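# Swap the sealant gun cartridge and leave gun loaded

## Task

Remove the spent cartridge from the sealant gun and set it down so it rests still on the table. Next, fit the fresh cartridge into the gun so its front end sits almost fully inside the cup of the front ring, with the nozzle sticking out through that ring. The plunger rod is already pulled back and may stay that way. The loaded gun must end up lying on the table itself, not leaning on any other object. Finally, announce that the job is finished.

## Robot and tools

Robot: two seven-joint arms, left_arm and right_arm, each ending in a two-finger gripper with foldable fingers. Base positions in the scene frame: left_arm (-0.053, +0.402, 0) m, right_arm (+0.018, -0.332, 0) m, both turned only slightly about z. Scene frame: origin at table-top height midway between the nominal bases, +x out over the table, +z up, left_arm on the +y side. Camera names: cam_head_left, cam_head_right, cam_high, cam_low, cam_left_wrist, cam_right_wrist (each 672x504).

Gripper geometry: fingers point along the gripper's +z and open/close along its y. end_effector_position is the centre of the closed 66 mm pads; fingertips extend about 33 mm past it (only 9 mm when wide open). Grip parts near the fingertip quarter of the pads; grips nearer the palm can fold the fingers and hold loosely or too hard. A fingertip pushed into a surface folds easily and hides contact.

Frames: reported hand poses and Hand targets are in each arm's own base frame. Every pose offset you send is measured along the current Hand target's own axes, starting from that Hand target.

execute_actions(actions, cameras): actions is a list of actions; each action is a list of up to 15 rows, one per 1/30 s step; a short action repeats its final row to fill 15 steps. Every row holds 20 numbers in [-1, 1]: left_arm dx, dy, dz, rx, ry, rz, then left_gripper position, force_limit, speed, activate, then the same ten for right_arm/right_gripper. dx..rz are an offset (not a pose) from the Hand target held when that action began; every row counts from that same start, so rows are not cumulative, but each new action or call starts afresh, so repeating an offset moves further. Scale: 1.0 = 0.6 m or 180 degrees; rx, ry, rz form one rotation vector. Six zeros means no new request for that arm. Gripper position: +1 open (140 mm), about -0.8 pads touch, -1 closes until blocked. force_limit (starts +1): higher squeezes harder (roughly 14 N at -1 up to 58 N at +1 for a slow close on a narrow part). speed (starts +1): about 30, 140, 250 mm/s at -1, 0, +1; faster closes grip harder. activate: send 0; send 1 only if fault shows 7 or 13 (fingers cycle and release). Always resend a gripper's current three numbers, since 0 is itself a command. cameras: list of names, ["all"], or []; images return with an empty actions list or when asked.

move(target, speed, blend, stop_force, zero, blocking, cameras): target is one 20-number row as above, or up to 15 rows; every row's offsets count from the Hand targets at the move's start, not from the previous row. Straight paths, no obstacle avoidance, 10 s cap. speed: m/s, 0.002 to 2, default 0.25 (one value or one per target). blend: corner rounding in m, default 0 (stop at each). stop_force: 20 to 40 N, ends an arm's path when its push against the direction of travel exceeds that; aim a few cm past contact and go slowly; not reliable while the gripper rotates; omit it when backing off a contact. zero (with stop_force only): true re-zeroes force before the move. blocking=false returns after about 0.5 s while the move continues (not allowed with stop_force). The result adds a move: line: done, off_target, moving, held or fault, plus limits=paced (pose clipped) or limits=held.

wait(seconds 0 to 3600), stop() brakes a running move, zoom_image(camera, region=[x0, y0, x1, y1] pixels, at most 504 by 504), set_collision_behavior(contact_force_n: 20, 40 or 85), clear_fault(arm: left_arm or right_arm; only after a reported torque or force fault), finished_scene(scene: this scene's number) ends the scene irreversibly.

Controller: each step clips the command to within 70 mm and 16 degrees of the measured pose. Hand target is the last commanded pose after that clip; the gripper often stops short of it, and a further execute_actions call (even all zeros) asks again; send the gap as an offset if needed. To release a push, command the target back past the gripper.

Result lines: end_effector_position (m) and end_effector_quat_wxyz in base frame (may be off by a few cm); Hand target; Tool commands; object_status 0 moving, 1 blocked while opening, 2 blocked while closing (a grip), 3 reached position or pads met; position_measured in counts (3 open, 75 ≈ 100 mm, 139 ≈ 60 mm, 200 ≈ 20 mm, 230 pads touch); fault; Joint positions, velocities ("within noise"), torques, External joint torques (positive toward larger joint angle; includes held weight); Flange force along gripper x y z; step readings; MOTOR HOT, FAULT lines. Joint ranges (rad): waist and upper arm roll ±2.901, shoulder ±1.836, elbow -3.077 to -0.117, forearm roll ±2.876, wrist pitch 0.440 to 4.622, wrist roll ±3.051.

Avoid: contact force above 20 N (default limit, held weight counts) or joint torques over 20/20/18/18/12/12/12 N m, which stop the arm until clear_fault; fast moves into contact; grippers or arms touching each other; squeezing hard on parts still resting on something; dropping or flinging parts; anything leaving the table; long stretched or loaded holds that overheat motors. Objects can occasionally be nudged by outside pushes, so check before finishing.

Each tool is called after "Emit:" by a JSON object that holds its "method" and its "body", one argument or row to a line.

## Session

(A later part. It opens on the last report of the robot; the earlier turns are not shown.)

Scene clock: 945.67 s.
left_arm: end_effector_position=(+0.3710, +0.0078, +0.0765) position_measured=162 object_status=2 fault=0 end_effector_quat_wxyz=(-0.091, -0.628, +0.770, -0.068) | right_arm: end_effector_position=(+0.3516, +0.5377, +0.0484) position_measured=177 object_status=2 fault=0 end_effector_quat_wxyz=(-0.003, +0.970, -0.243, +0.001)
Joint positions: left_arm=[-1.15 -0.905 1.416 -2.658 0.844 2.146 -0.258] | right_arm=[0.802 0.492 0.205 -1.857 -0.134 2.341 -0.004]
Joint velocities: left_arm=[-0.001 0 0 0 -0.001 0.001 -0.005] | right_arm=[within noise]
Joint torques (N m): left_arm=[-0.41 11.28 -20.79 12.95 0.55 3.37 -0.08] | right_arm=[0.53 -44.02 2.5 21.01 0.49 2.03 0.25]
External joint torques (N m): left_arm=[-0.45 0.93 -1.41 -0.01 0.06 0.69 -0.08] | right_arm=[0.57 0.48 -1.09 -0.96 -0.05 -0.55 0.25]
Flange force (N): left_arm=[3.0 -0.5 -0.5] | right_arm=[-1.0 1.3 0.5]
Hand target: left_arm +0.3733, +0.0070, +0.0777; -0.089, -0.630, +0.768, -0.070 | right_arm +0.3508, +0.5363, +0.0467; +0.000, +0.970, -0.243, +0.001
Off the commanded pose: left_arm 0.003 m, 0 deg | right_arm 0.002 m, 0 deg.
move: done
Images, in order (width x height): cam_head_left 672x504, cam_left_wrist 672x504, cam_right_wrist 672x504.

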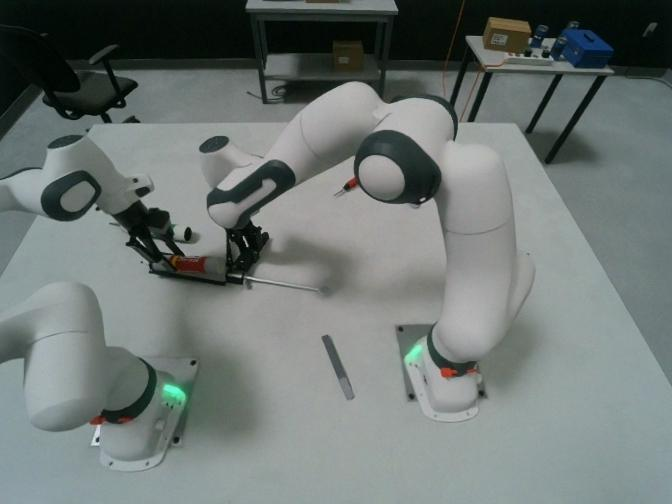

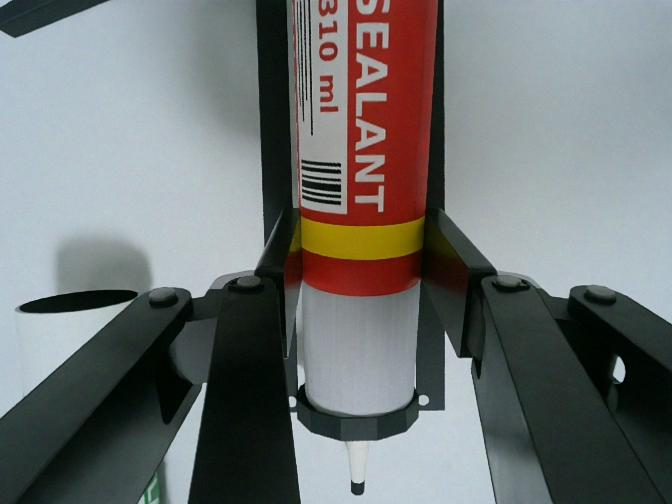

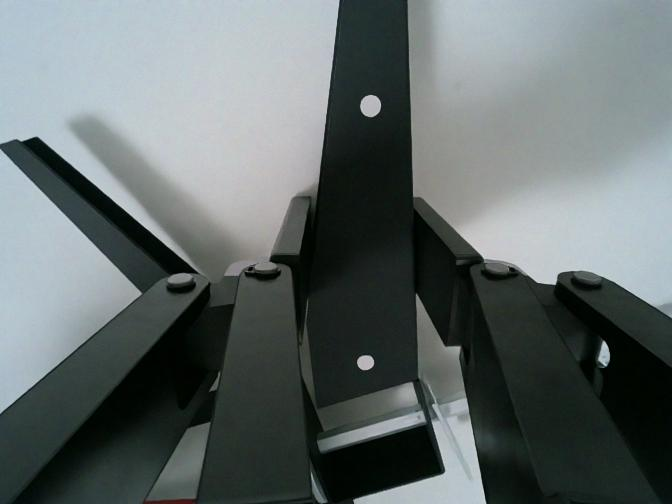

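Emit:
{"method": "move", "body": {
  "target": [0.001,0.0,0.0127,0,-0.0278,0,-1,0,-1,0,0,0,0,0,0,0,-1,0,-1,0],
  "speed": 0.03,
  "cameras": ["cam_left_wrist","cam_head_right","cam_right_wrist"]
}}

Emit:
{"method": "zoom_image", "body": {
  "camera": "cam_head_right",
  "region": [130, 180, 310, 310]
}}

Scene clock: 957.47 s.
left_arm: end_effector_position=(+0.3705, +0.0057, +0.0692) position_measured=162 object_status=2 fault=0 end_effector_quat_wxyz=(-0.058, -0.630, +0.773, -0.040) | right_arm: end_effector_position=(+0.3516, +0.5377, +0.0484) position_measured=177 object_status=2 fault=0 end_effector_quat_wxyz=(-0.003, +0.970, -0.243, +0.001)
Joint positions: left_arm=[-1.163 -0.82 1.383 -2.691 0.878 2.199 -0.326] | right_arm=[0.802 0.492 0.205 -1.857 -0.134 2.341 -0.004]
Joint velocities: left_arm=[-0.001 0 -0.001 0 0 0 -0.007] | right_arm=[within noise]
Joint torques (N m): left_arm=[-0.39 9.36 -19.02 14.17 0.71 3.4 0] | right_arm=[0.48 -43.98 2.57 20.99 0.46 2.01 0.24]
External joint torques (N m): left_arm=[-0.43 0.98 -1.46 0.16 0.16 0.72 -0.01] | right_arm=[0.48 0.64 -1.06 -1.02 -0.08 -0.58 0.24]
Flange force (N): left_arm=[2.7 -0.6 -0.4] | right_arm=[-0.8 1.2 0.7]
Hand target: left_arm +0.3728, +0.0047, +0.0704; -0.055, -0.632, +0.771, -0.042 | right_arm +0.3508, +0.5363, +0.0467; +0.000, +0.970, -0.243, +0.001
Off the commanded pose: left_arm 0.003 m, 0 deg | right_arm 0.002 m, 0 deg.
move: done
Images, in order (width x height): cam_head_right 672x504, cam_left_wrist 672x504, cam_right_wrist 672x504.

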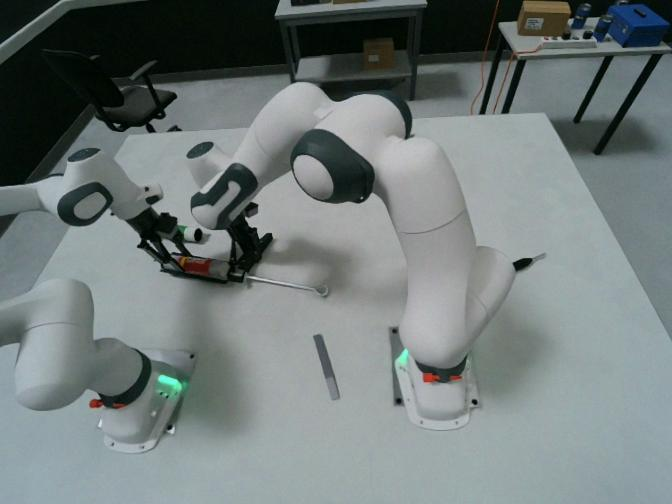

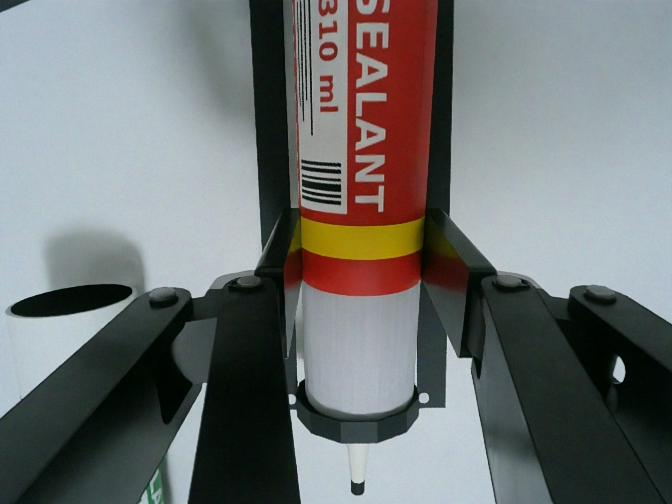

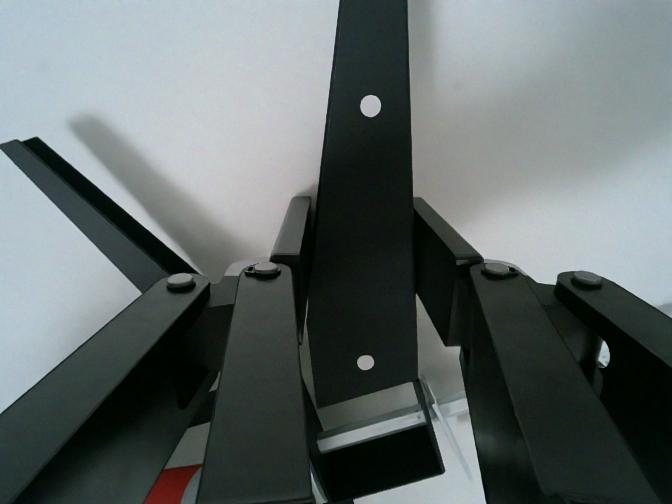

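Scaled by 2.800.

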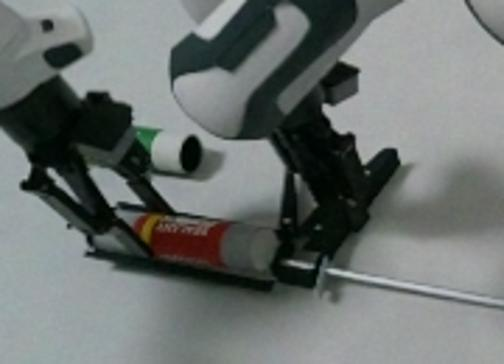

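Emit:
{"method": "move", "body": {
  "target": [0.0038,0.0,0.0132,0,-0.0278,0,-1,0,-1,0,0,0,0,0,0,0,-1,0,-1,0],
  "speed": 0.03,
  "cameras": ["cam_left_wrist","cam_head_right","cam_right_wrist"]
}}

Emit:
{"method": "zoom_image", "body": {
  "camera": "cam_head_right",
  "region": [130, 180, 310, 310]
}}

Scene clock: 974.90 s.
left_arm: end_effector_position=(+0.3701, +0.0025, +0.0619) position_measured=162 object_status=2 fault=0 end_effector_quat_wxyz=(-0.024, -0.632, +0.775, -0.012) | right_arm: end_effector_position=(+0.3516, +0.5377, +0.0484) position_measured=177 object_status=2 fault=0 end_effector_quat_wxyz=(-0.003, +0.970, -0.243, +0.001)
Joint positions: left_arm=[-1.182 -0.727 1.348 -2.719 0.907 2.253 -0.402] | right_arm=[0.802 0.492 0.205 -1.857 -0.134 2.341 -0.004]
Joint velocities: left_arm=[0.001 0 0.001 0.001 0 0.001 -0.007] | right_arm=[within noise]
Joint torques (N m): left_arm=[-0.33 7.24 -16.88 15.42 0.72 3.25 -0.14] | right_arm=[0.41 -44.04 2.56 21.04 0.47 1.98 0.26]
External joint torques (N m): left_arm=[-0.28 1.09 -1.23 0.37 0.13 0.59 -0.15] | right_arm=[0.39 0.55 -1.09 -0.98 -0.07 -0.61 0.26]
Flange force (N): left_arm=[2.4 -1.2 0.2] | right_arm=[-0.8 1.3 0.5]
Hand target: left_arm +0.3721, +0.0014, +0.0629; -0.021, -0.634, +0.773, -0.014 | right_arm +0.3508, +0.5363, +0.0467; +0.000, +0.970, -0.243, +0.001
Off the commanded pose: left_arm 0.002 m, 0 deg | right_arm 0.002 m, 0 deg.
move: done
Images, in order (width x height): cam_head_right 672x504, cam_left_wrist 672x504, cam_right_wrist 672x504.

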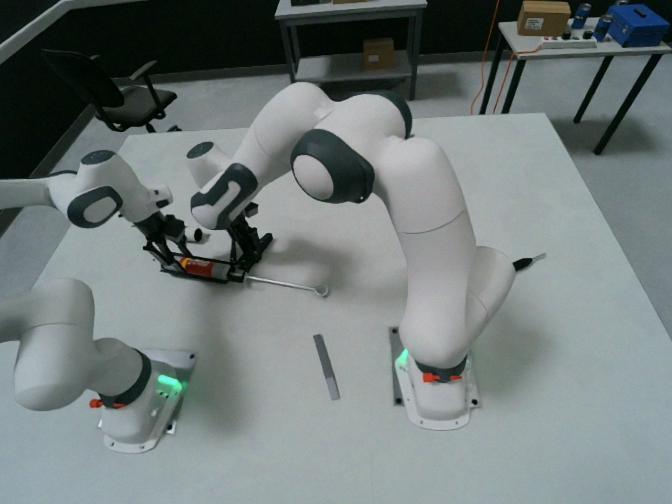

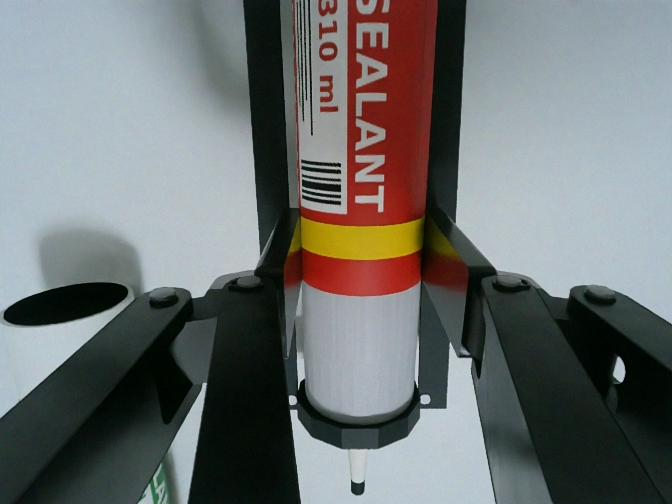

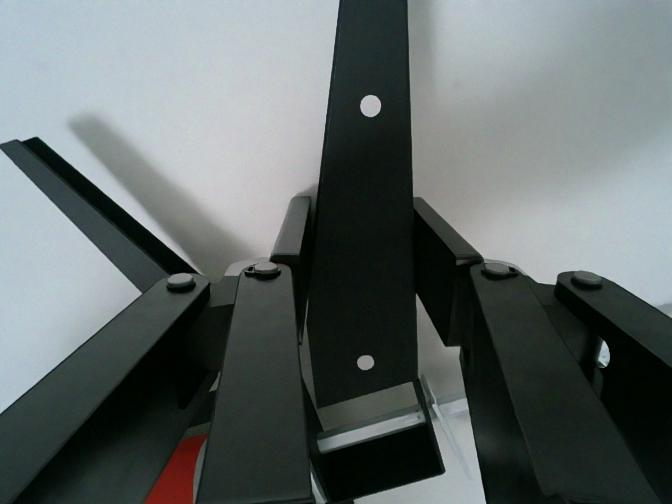

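Scaled by 2.800.

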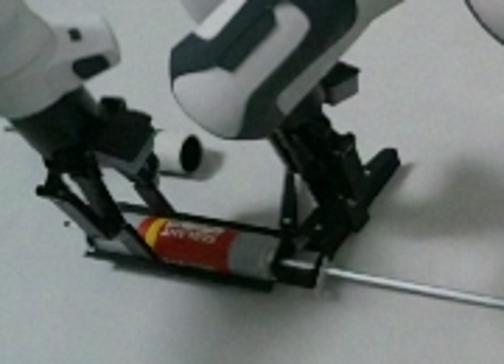

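Emit:
{"method": "move", "body": {
  "target": [0.0023,0.0,0.0075,0,-0.0167,0,-1,0,-1,0,0,0,0,0,0,0,-1,0,-1,0],
  "speed": 0.03,
  "cameras": ["cam_left_wrist","cam_head_right","cam_low"]
}}

Emit:
{"method": "zoom_image", "body": {
  "camera": "cam_left_wrist",
  "region": [250, 340, 470, 504]
}}

Scene clock: 982.87 s.
left_arm: end_effector_position=(+0.3710, +0.0010, +0.0590) position_measured=162 object_status=2 fault=0 end_effector_quat_wxyz=(-0.003, -0.633, +0.774, +0.004) | right_arm: end_effector_position=(+0.3513, +0.5376, +0.0487) position_measured=177 object_status=2 fault=0 end_effector_quat_wxyz=(-0.002, +0.970, -0.243, +0.000)
Joint positions: left_arm=[-1.196 -0.671 1.323 -2.729 0.921 2.278 -0.451] | right_arm=[0.802 0.491 0.205 -1.857 -0.134 2.339 -0.003]
Joint velocities: left_arm=[0 0.002 0 0 -0.001 0 -0.005] | right_arm=[within noise]
Joint torques (N m): left_arm=[-0.83 6.95 -13.56 14.11 1.35 3.77 0.02] | right_arm=[0.31 -43.46 2.6 21.54 0.27 2.92 0.2]
External joint torques (N m): left_arm=[-0.88 2.12 0.77 -1.51 0.77 1.19 0.02] | right_arm=[0.31 0.97 -1.01 -0.44 -0.27 0.34 0.2]
Flange force (N): left_arm=[2.7 -6.1 16.4] | right_arm=[-0.5 -0.5 2.9]
Hand target: left_arm +0.3718, -0.0001, +0.0584; -0.001, -0.634, +0.773, +0.002 | right_arm +0.3508, +0.5363, +0.0467; +0.000, +0.970, -0.243, +0.001
Off the commanded pose: left_arm 0.002 m, 0 deg | right_arm 0.002 m, 0 deg.
move: done
Images, in order (width x height): cam_head_right 672x504, cam_low 672x504, cam_left_wrist 672x504.

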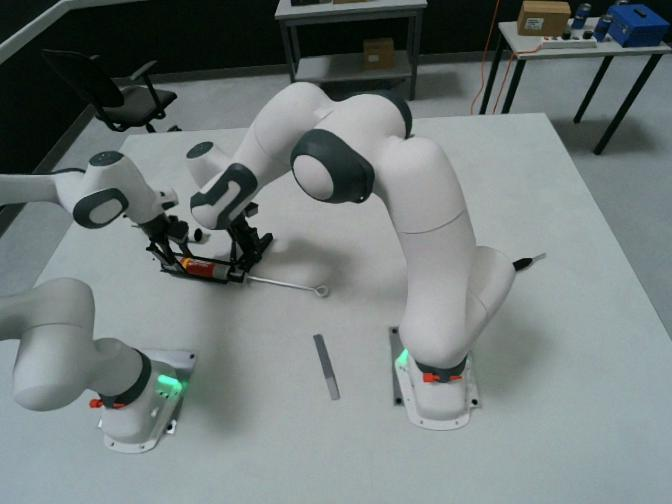

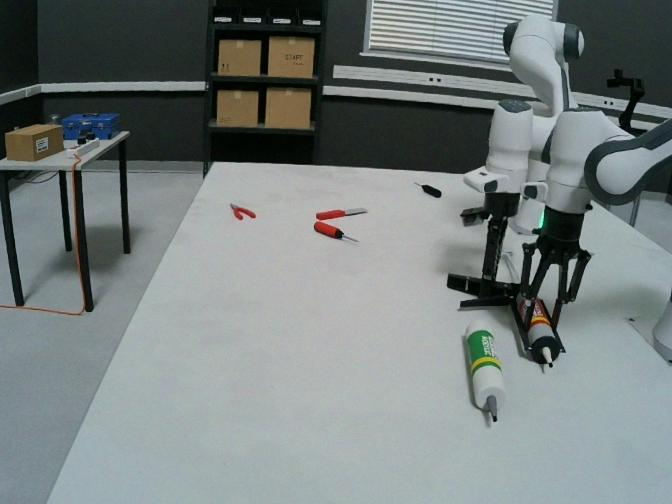

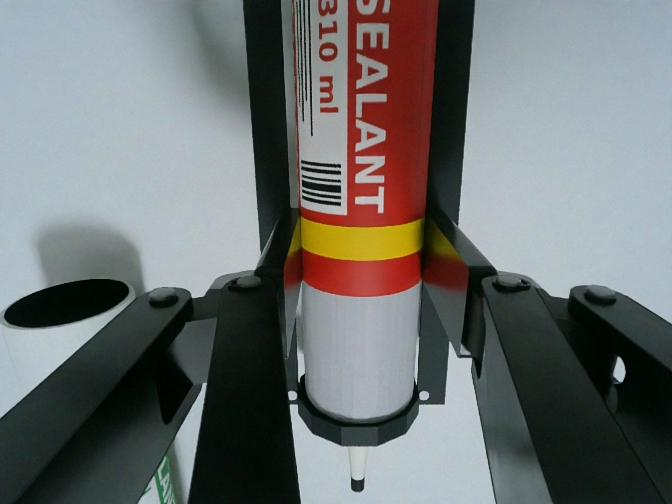

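Scaled by 2.291.

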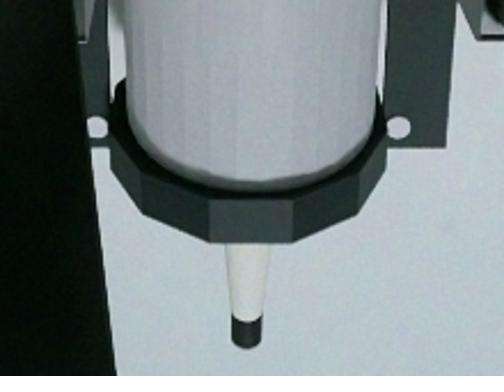

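Emit:
{"method": "move", "body": {
  "target": [0,0.0,-0.003,0,0,0,-1,0,-1,0,0,0,0,0,0,0,-1,0,-1,0],
  "speed": 0.03
}}

Emit:
{"method": "move", "body": {
  "target": [-0.025,0.0,0,0,0,0,-1,0,-1,0,0,0,0,0,0,0,-1,0,-1,0],
  "speed": 0.01,
  "stop_force": 20,
  "cameras": ["cam_left_wrist","cam_low","cam_right_wrist","cam_high"]
}}

Emit:
{"method": "zoom_image", "body": {
  "camera": "cam_left_wrist",
  "region": [250, 340, 470, 504]
}}

Scene clock: 997.07 s.
left_arm: end_effector_position=(+0.3709, +0.0008, +0.0596) position_measured=162 object_status=2 fault=0 end_effector_quat_wxyz=(-0.002, -0.633, +0.774, +0.004) | right_arm: end_effector_position=(+0.3513, +0.5375, +0.0486) position_measured=177 object_status=2 fault=0 end_effector_quat_wxyz=(-0.002, +0.970, -0.243, +0.000)
Joint positions: left_arm=[-1.192 -0.67 1.319 -2.731 0.921 2.278 -0.452] | right_arm=[0.802 0.492 0.205 -1.857 -0.134 2.339 -0.003]
Joint torques (N m): left_arm=[-0.23 5.31 -15.17 15.29 0.5 3.05 0.03] | right_arm=[0.2 -44.14 2.65 21.58 0.42 2.32 0.19]
External joint torques (N m): left_arm=[-0.28 0.59 -0.82 -0.42 -0.08 0.45 0.03] | right_arm=[0.27 0.51 -0.93 -0.5 -0.12 -0.28 0.19]
Flange force (N): left_arm=[2.0 0.7 0.3] | right_arm=[-0.4 -0.1 0.9]
Hand target: left_arm +0.3718, -0.0001, +0.0602; -0.001, -0.634, +0.773, +0.002 | right_arm +0.3508, +0.5363, +0.0467; +0.000, +0.970, -0.243, +0.001
Off the commanded pose: left_arm 0.001 m, 0 deg | right_arm 0.002 m, 0 deg.
move: done

Scene clock: 999.83 s.
left_arm: end_effector_position=(+0.3730, +0.0091, +0.0600) position_measured=162 object_status=2 fault=0 end_effector_quat_wxyz=(-0.004, -0.634, +0.773, +0.000) | right_arm: end_effector_position=(+0.3510, +0.5396, +0.0491) position_measured=177 object_status=2 fault=0 end_effector_quat_wxyz=(-0.004, +0.970, -0.245, +0.001)
Joint positions: left_arm=[-1.175 -0.677 1.328 -2.726 0.921 2.279 -0.428] | right_arm=[0.804 0.492 0.206 -1.856 -0.134 2.344 0.002]
Joint torques (N m): left_arm=[2.54 7.36 -13.76 18.4 1.69 1.94 0.28] | right_arm=[-0.84 -44.21 2.43 20.78 0.08 1.55 -0.03]
External joint torques (N m): left_arm=[2.44 2.37 0.77 2.72 1.1 -0.67 0.28] | right_arm=[-0.79 0.22 -1.15 -1.16 -0.46 -1.03 -0.03]
Flange force (N): left_arm=[-6.5 -1.3 0.2] | right_arm=[1.1 2.8 -0.9]
Hand target: left_arm +0.3747, +0.0146, +0.0602; -0.001, -0.634, +0.773, +0.002 | right_arm +0.3508, +0.5363, +0.0467; +0.000, +0.970, -0.243, +0.001
Off the commanded pose: left_arm 0.006 m, 0 deg | right_arm 0.004 m, 0 deg.
move: off_target (left_arm)
Images, in order (width x height): cam_high 672x504, cam_low 672x504, cam_left_wrist 672x504, cam_right_wrist 672x504.

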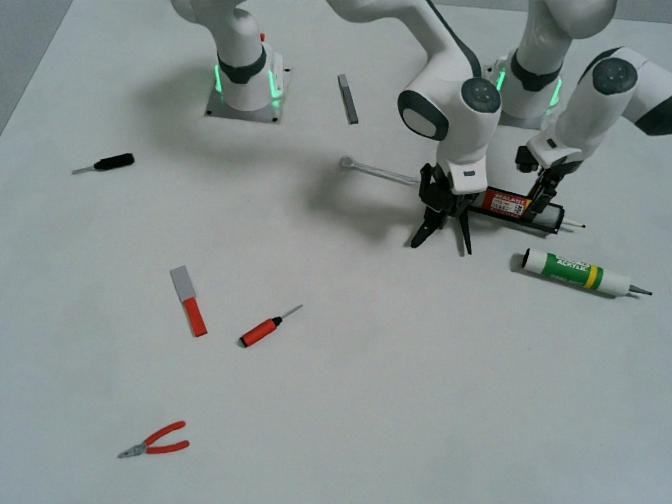

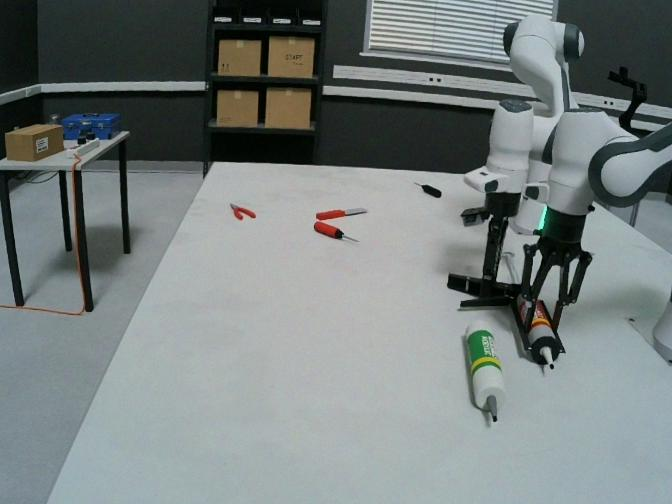

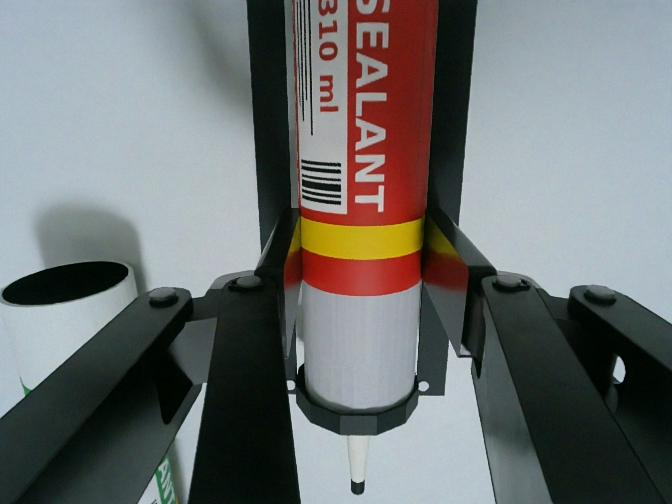

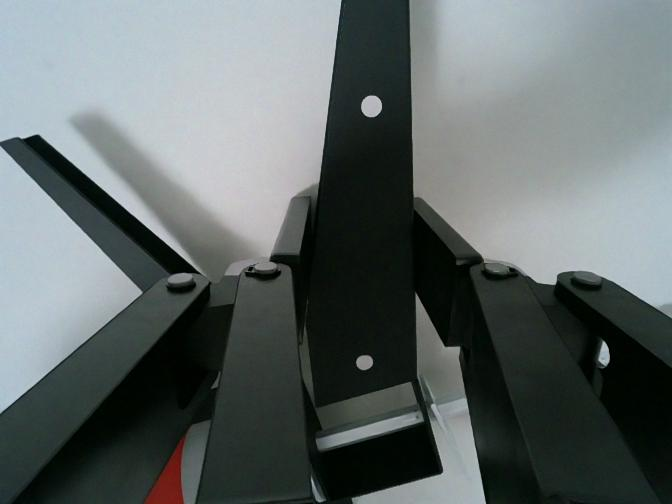

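Scaled by 2.291.

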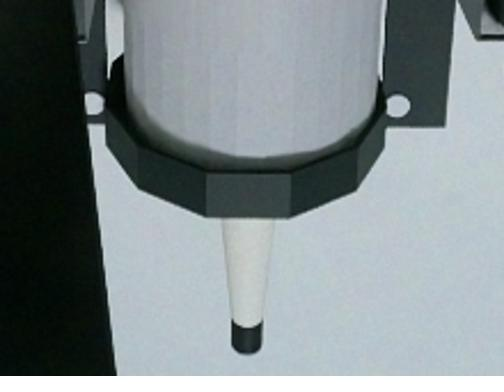

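Emit:
{"method": "move", "body": {
  "target": [-0.02,0.0,0,0,0,0,-1,0,-1,0,0,0,0,0,0,0,-1,0,-1,0],
  "speed": 0.01,
  "stop_force": 22,
  "zero": false,
  "cameras": ["cam_left_wrist","cam_right_wrist"]
}}

Emit:
{"method": "zoom_image", "body": {
  "camera": "cam_left_wrist",
  "region": [250, 340, 470, 504]
}}

Scene clock: 1015.00 s.
left_arm: end_effector_position=(+0.3750, +0.0172, +0.0598) position_measured=162 object_status=2 fault=0 end_effector_quat_wxyz=(-0.004, -0.631, +0.776, -0.002) | right_arm: end_effector_position=(+0.3508, +0.5465, +0.0520) position_measured=177 object_status=2 fault=0 end_effector_quat_wxyz=(-0.012, +0.969, -0.247, +0.002)
Joint positions: left_arm=[-1.16 -0.677 1.337 -2.72 0.921 2.282 -0.395] | right_arm=[0.804 0.492 0.211 -1.852 -0.134 2.355 0.011]
Joint torques (N m): left_arm=[4.25 8.88 -13.19 20.68 1.98 1.44 0.2] | right_arm=[-1.78 -44.21 1.47 18.56 -0.44 -0.07 -0.43]
External joint torques (N m): left_arm=[4.25 3.69 1.48 5.16 1.4 -1.18 0.2] | right_arm=[-1.79 0.42 -2.26 -3.54 -0.98 -2.71 -0.43]
Flange force (N): left_arm=[-11.1 -3.1 -1.0] | right_arm=[2.7 9.9 -3.1]
Hand target: left_arm +0.3771, +0.0263, +0.0603; -0.001, -0.634, +0.773, +0.002 | right_arm +0.3508, +0.5363, +0.0467; +0.000, +0.970, -0.243, +0.001
Off the commanded pose: left_arm 0.009 m, 1 deg | right_arm 0.011 m, 1 deg.
move: off_target (left_arm)

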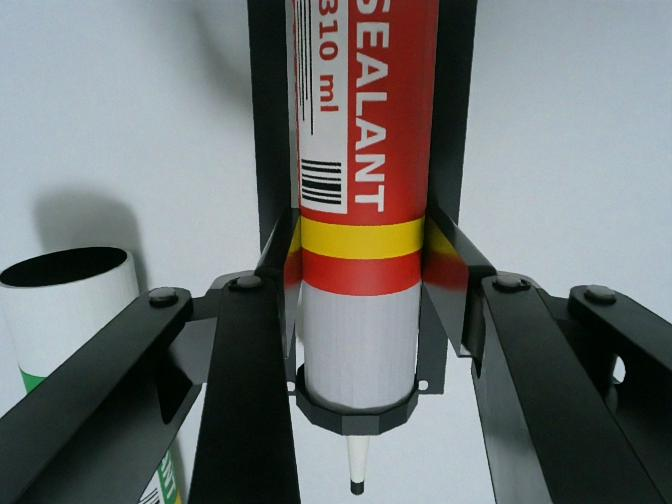

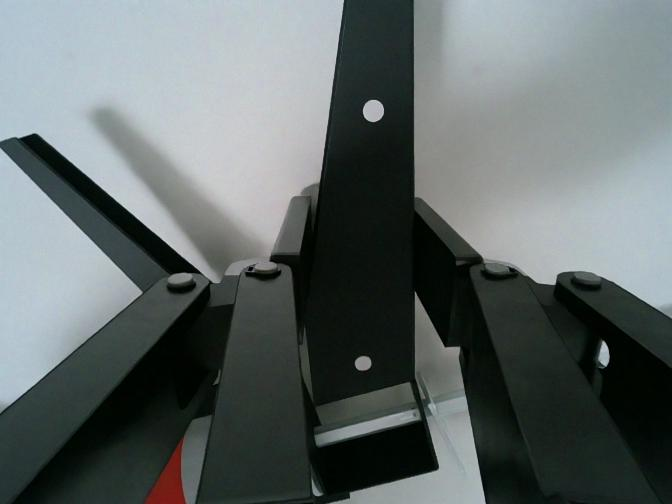

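Scaled by 2.291.

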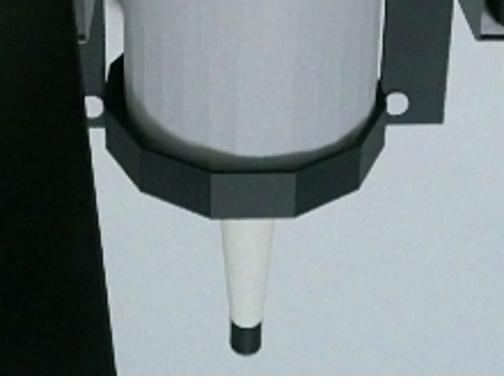

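Emit:
{"method": "move", "body": {
  "target": [0.0117,0.0,0,0,0,0,-1,0,-1,0,-0.008,-0.015,-0.005,0,0,0,-1,0,-1,0],
  "speed": 0.02
}}

Emit:
{"method": "move", "body": {
  "target": [0,0,0,0,0,0,0.0,-0.5,-1,0,0,0,0,0,0,0,-1,0,-1,0],
  "cameras": ["cam_left_wrist"]
}}

Emit:
{"method": "zoom_image", "body": {
  "camera": "cam_left_wrist",
  "region": [250, 340, 470, 504]
}}

Scene clock: 1028.77 s.
left_arm: end_effector_position=(+0.3747, +0.0188, +0.0595) position_measured=162 object_status=2 fault=0 end_effector_quat_wxyz=(-0.002, -0.631, +0.776, +0.002) | right_arm: end_effector_position=(+0.3524, +0.5493, +0.0510) position_measured=177 object_status=2 fault=0 end_effector_quat_wxyz=(-0.006, +0.969, -0.246, +0.001)
Joint positions: left_arm=[-1.16 -0.668 1.333 -2.72 0.921 2.282 -0.397] | right_arm=[0.808 0.511 0.21 -1.82 -0.137 2.328 0.011]
Joint torques (N m): left_arm=[0.29 6.92 -15.5 16.99 0.56 2.7 -0.08] | right_arm=[0.99 -45.66 3.02 22.35 0.06 1.48 -0.01]
External joint torques (N m): left_arm=[0.3 1.96 -0.96 1.29 -0.02 0.07 -0.08] | right_arm=[1.34 -0.25 -0.54 0.05 -0.48 -1.14 -0.01]
Flange force (N): left_arm=[0.7 -3.3 -0.5] | right_arm=[-1.5 -2.7 -1.9]
Hand target: left_arm +0.3757, +0.0195, +0.0603; -0.001, -0.634, +0.773, +0.002 | right_arm +0.3508, +0.5465, +0.0497; +0.000, +0.970, -0.243, +0.001
Off the commanded pose: left_arm 0.001 m, 0 deg | right_arm 0.003 m, 1 deg.
move: done

Scene clock: 1029.73 s.
left_arm: end_effector_position=(+0.3755, +0.0190, +0.0600) position_measured=129 object_status=0 fault=0 end_effector_quat_wxyz=(-0.001, -0.631, +0.776, +0.002) | right_arm: end_effector_position=(+0.3522, +0.5488, +0.0508) position_measured=177 object_status=2 fault=0 end_effector_quat_wxyz=(-0.005, +0.969, -0.245, +0.000)
Joint positions: left_arm=[-1.16 -0.668 1.332 -2.719 0.921 2.282 -0.397] | right_arm=[0.808 0.511 0.21 -1.82 -0.138 2.327 0.011]
Joint torques (N m): left_arm=[-0.09 6.78 -15.09 16.01 0.5 2.65 -0.08] | right_arm=[0.63 -45.69 3.12 22.15 0.11 1.68 0.02]
External joint torques (N m): left_arm=[-0.12 1.8 -0.62 0.34 -0.07 0.04 -0.08] | right_arm=[0.59 -0.36 -0.75 -0.11 -0.44 -0.93 0.02]
Flange force (N): left_arm=[1.5 -3.2 1.8] | right_arm=[-0.6 -0.9 -1.7]
Hand target: left_arm +0.3757, +0.0195, +0.0603; -0.001, -0.634, +0.773, +0.002 | right_arm +0.3508, +0.5465, +0.0497; +0.000, +0.970, -0.243, +0.001
Off the commanded pose: left_arm 0.001 m, 0 deg | right_arm 0.003 m, 1 deg.
move: done

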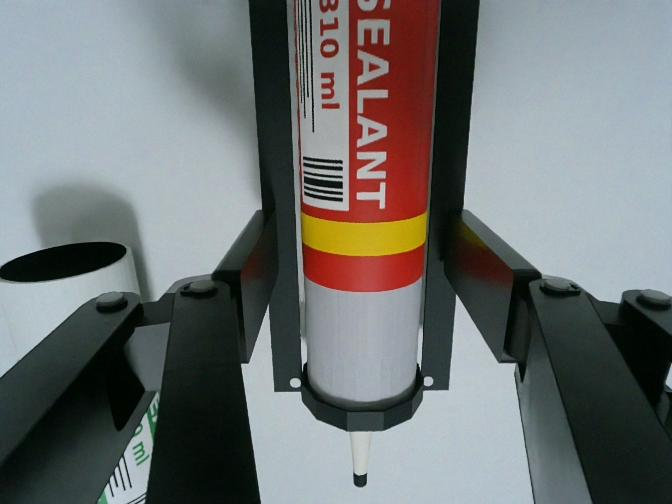

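Scaled by 2.291.

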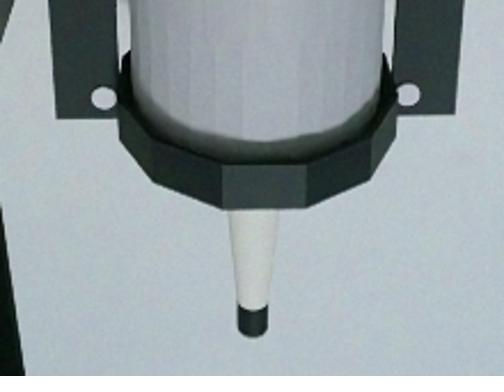

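Emit:
{"method": "move", "body": {
  "target": [0,0,-0.25,0,0,0,0.0,-0.5,-1,0,0,0,0,0,0,0,-1,0,-1,0],
  "speed": 0.12,
  "cameras": ["cam_left_wrist","cam_head_right","cam_low"]
}}

Emit:
{"method": "zoom_image", "body": {
  "camera": "cam_head_right",
  "region": [130, 180, 310, 310]
}}

Emit:
{"method": "zoom_image", "body": {
  "camera": "cam_low",
  "region": [470, 240, 600, 380]
}}

Scene clock: 1040.73 s.
left_arm: end_effector_position=(+0.3771, +0.0197, +0.2098) position_measured=129 object_status=3 fault=0 end_effector_quat_wxyz=(+0.000, -0.637, +0.771, +0.002) | right_arm: end_effector_position=(+0.3522, +0.5488, +0.0508) position_measured=177 object_status=2 fault=0 end_effector_quat_wxyz=(-0.005, +0.969, -0.245, +0.000)
Joint positions: left_arm=[-0.996 -0.87 0.914 -2.559 0.685 1.852 -0.334] | right_arm=[0.808 0.511 0.21 -1.82 -0.138 2.327 0.011]
Joint velocities: left_arm=[-0.001 0 -0.001 -0.001 0.001 -0.005 0] | right_arm=[within noise]
Joint torques (N m): left_arm=[-0.76 4.12 -16.51 20.19 0.5 2.49 0.18] | right_arm=[0.59 -45.62 3.11 22.14 0.08 1.67 -0.03]
External joint torques (N m): left_arm=[-0.69 0.4 -0.12 0.36 -0.23 -0.12 0.17] | right_arm=[0.5 -0.33 -0.8 -0.11 -0.47 -0.94 -0.03]
Flange force (N): left_arm=[0.5 -3.7 -1.2] | right_arm=[-0.4 -1.0 -1.7]
Hand target: left_arm +0.3764, +0.0191, +0.2103; -0.001, -0.634, +0.773, +0.002 | right_arm +0.3508, +0.5465, +0.0497; +0.000, +0.970, -0.243, +0.001
Off the commanded pose: left_arm 0.001 m, 0 deg | right_arm 0.003 m, 1 deg.
move: done
Images, in order (width x height): cam_head_right 672x504, cam_low 672x504, cam_left_wrist 672x504.

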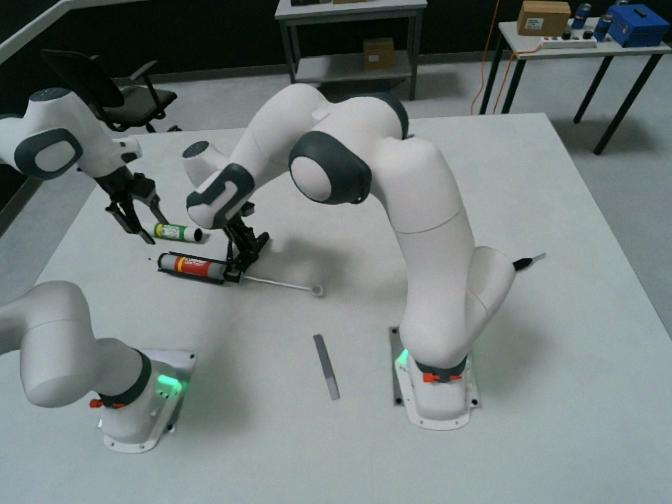

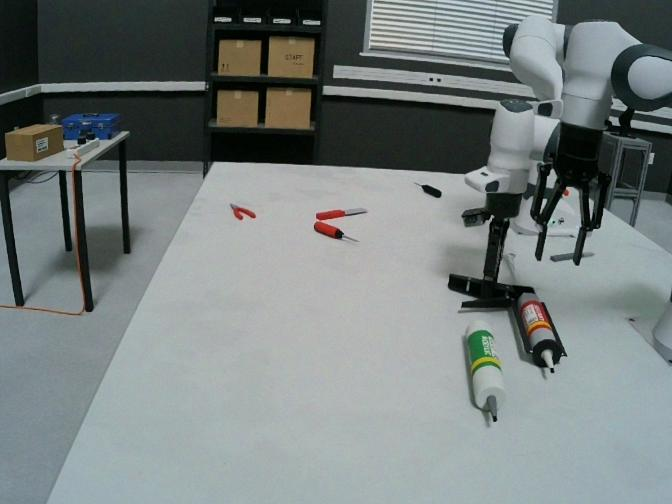

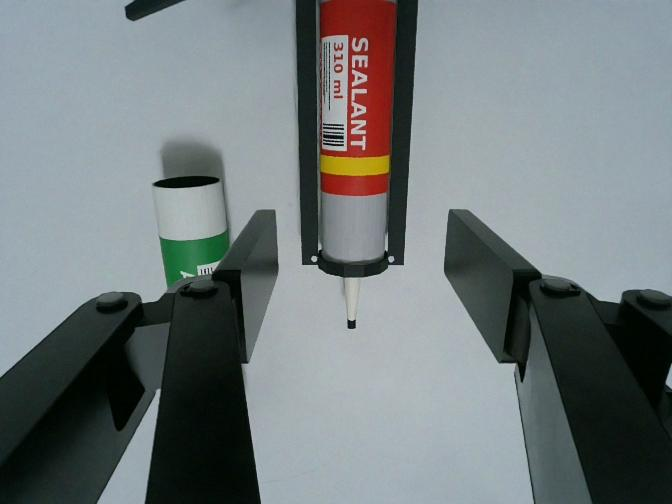

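Scaled by 2.800.

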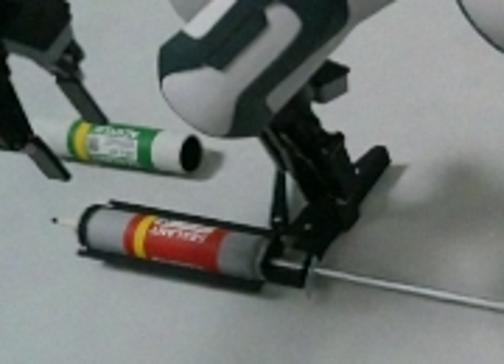

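Scaled by 3.600.

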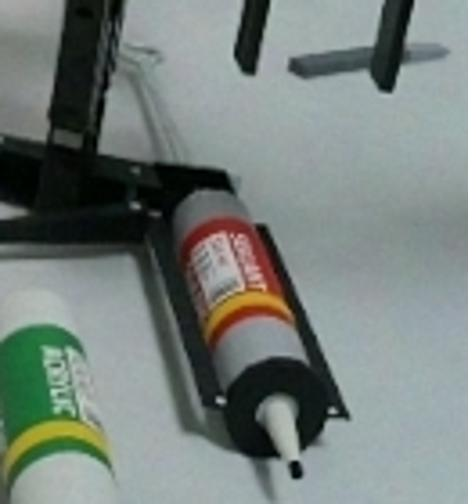

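Emit:
{"method": "move", "body": {
  "target": [
    [0,0,0,0,0,0,0.0,-0.5,-1,0,0,0,0.002,0,0,0,-1,0,-1,0],
    [0,0,0,0,0,0,0.0,-0.5,-1,0,0,0,0.002,0,0,0,0.1,0,-1,0]
  ],
  "speed": 0.03
}}

Emit:
{"method": "move", "body": {
  "target": [
    [0,0,0,0,0,0,0.0,-0.5,-1,0,0,0,-0.12,0,0,0,0.1,0,-1,0],
    [0,0,0,0,0,0,0.0,-0.5,-1,0,0.157,0.293,-0.2,0,0,0,0.1,0,-1,0]
  ],
  "speed": 0.12,
  "cameras": ["all"]
}}

Emit:
{"method": "zoom_image", "body": {
  "camera": "cam_head_right",
  "region": [130, 180, 340, 310]
}}

Emit:
{"method": "zoom_image", "body": {
  "camera": "cam_high",
  "region": [320, 130, 660, 330]
}}

Scene clock: 1050.27 s.
left_arm: end_effector_position=(+0.3768, +0.0194, +0.2099) position_measured=129 object_status=3 fault=0 end_effector_quat_wxyz=(+0.000, -0.636, +0.772, +0.002) | right_arm: end_effector_position=(+0.3520, +0.5479, +0.0497) position_measured=117 object_status=0 fault=0 end_effector_quat_wxyz=(-0.003, +0.969, -0.245, +0.000)
Joint positions: left_arm=[-0.997 -0.872 0.914 -2.559 0.685 1.85 -0.334] | right_arm=[0.808 0.513 0.21 -1.82 -0.139 2.325 0.011]
Joint torques (N m): left_arm=[-0.8 4.16 -16.5 20.18 0.76 2.44 0.22] | right_arm=[0.51 -45.34 3.29 22.36 0.24 2.23 0.02]
External joint torques (N m): left_arm=[-0.76 0.4 -0.13 0.37 0.02 -0.16 0.22] | right_arm=[0.47 -0.03 -0.58 0.16 -0.31 -0.37 0.02]
Flange force (N): left_arm=[0.2 -3.7 -1.0] | right_arm=[-0.4 -1.8 -0.4]
Hand target: left_arm +0.3764, +0.0191, +0.2102; -0.001, -0.634, +0.773, +0.002 | right_arm +0.3508, +0.5465, +0.0485; +0.000, +0.970, -0.243, +0.001
Off the commanded pose: left_arm 0.001 m, 0 deg | right_arm 0.002 m, 0 deg.
move: done

Scene clock: 1054.33 s.
left_arm: end_effector_position=(+0.3768, +0.0194, +0.2099) position_measured=129 object_status=3 fault=0 end_effector_quat_wxyz=(+0.000, -0.636, +0.772, +0.002) | right_arm: end_effector_position=(+0.3522, +0.3475, +0.1686) position_measured=117 object_status=3 fault=0 end_effector_quat_wxyz=(-0.001, +0.969, -0.246, +0.002)
Joint positions: left_arm=[-0.997 -0.872 0.914 -2.559 0.685 1.85 -0.334] | right_arm=[0.617 -0.101 0.161 -2.326 0.017 2.231 -0.307]
Joint velocities: left_arm=[within noise] | right_arm=[0 0 0 0 0 -0.001 -0.006]
Joint torques (N m): left_arm=[-0.81 4.17 -16.51 20.21 0.76 2.44 0.25] | right_arm=[0.3 -28.3 -1.01 23.17 1.02 2.44 -0.13]
External joint torques (N m): left_arm=[-0.89 0.5 -0.19 0.26 0.02 -0.17 0.25] | right_arm=[0.22 -1.09 -0.53 -0.16 0.42 -0.18 -0.13]
Flange force (N): left_arm=[0.5 -4.0 -0.9] | right_arm=[-0.6 4.0 -2.0]
Hand target: left_arm +0.3764, +0.0191, +0.2102; -0.001, -0.634, +0.773, +0.002 | right_arm +0.3507, +0.3470, +0.1684; +0.000, +0.970, -0.243, +0.001
Off the commanded pose: left_arm 0.001 m, 0 deg | right_arm 0.002 m, 0 deg.
move: done

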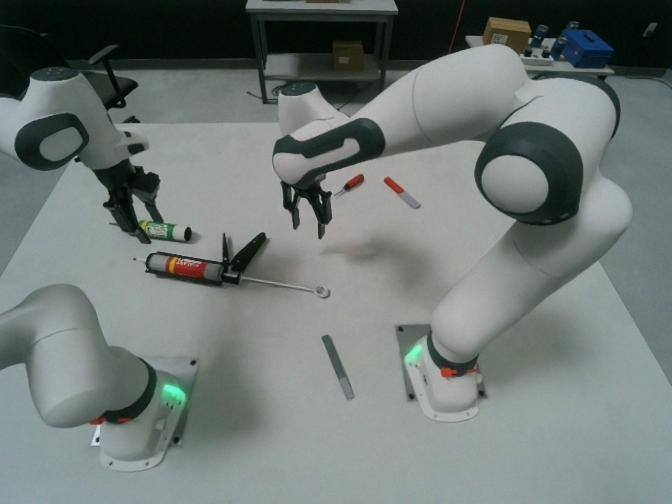

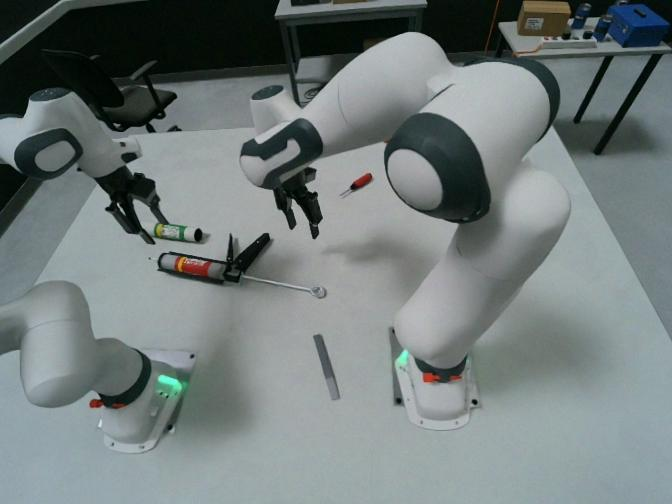

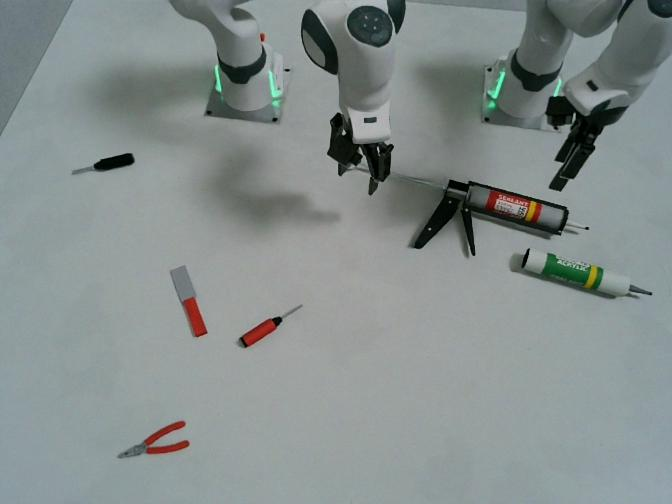

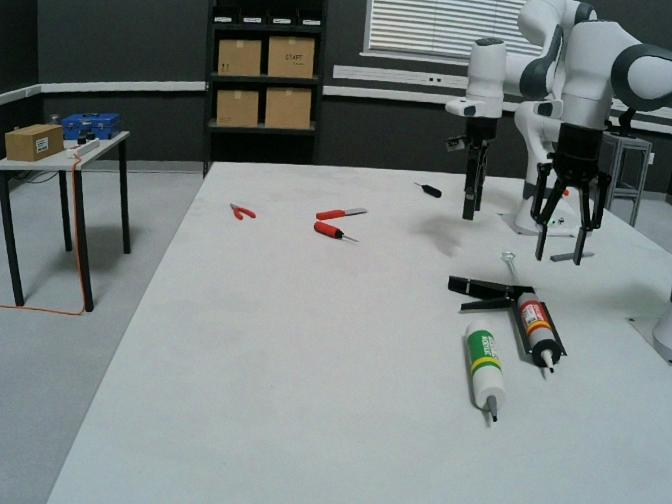

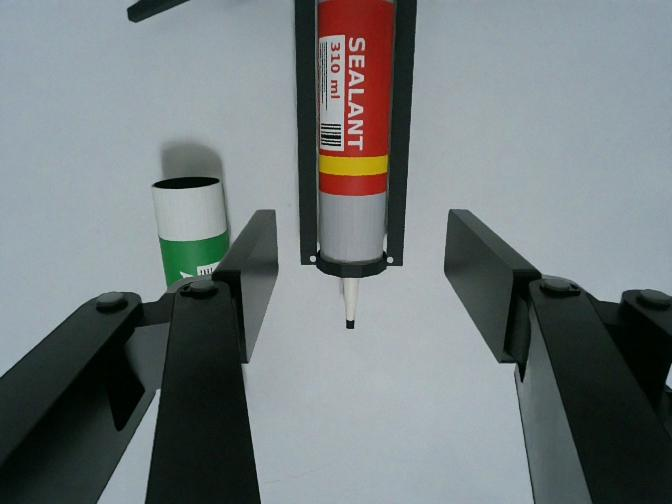

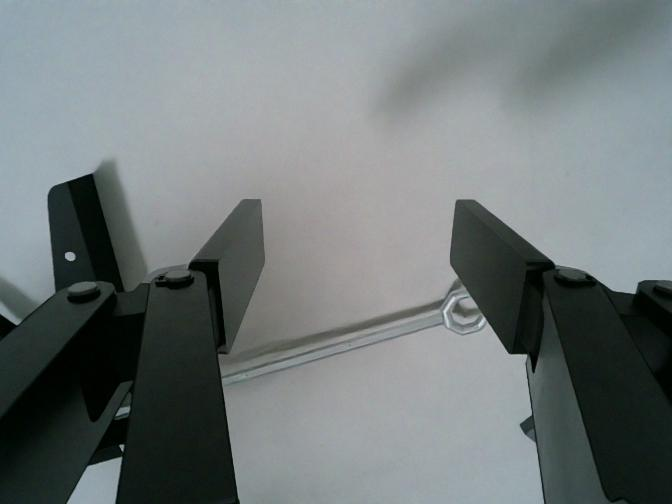

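Scaled by 2.400.

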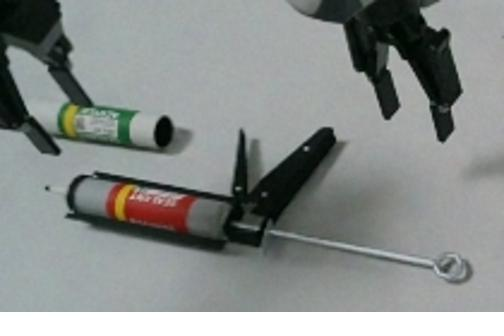

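Scaled by 1.482.

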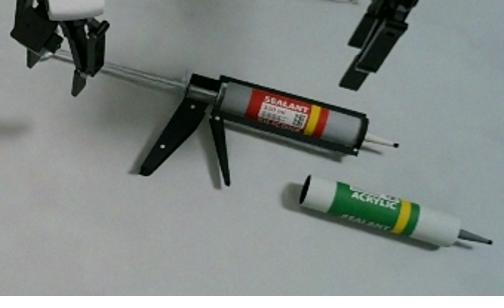

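Emit:
{"method": "finished_scene", "body": {
  "scene": 1
}}

The scene is finished: the task was done.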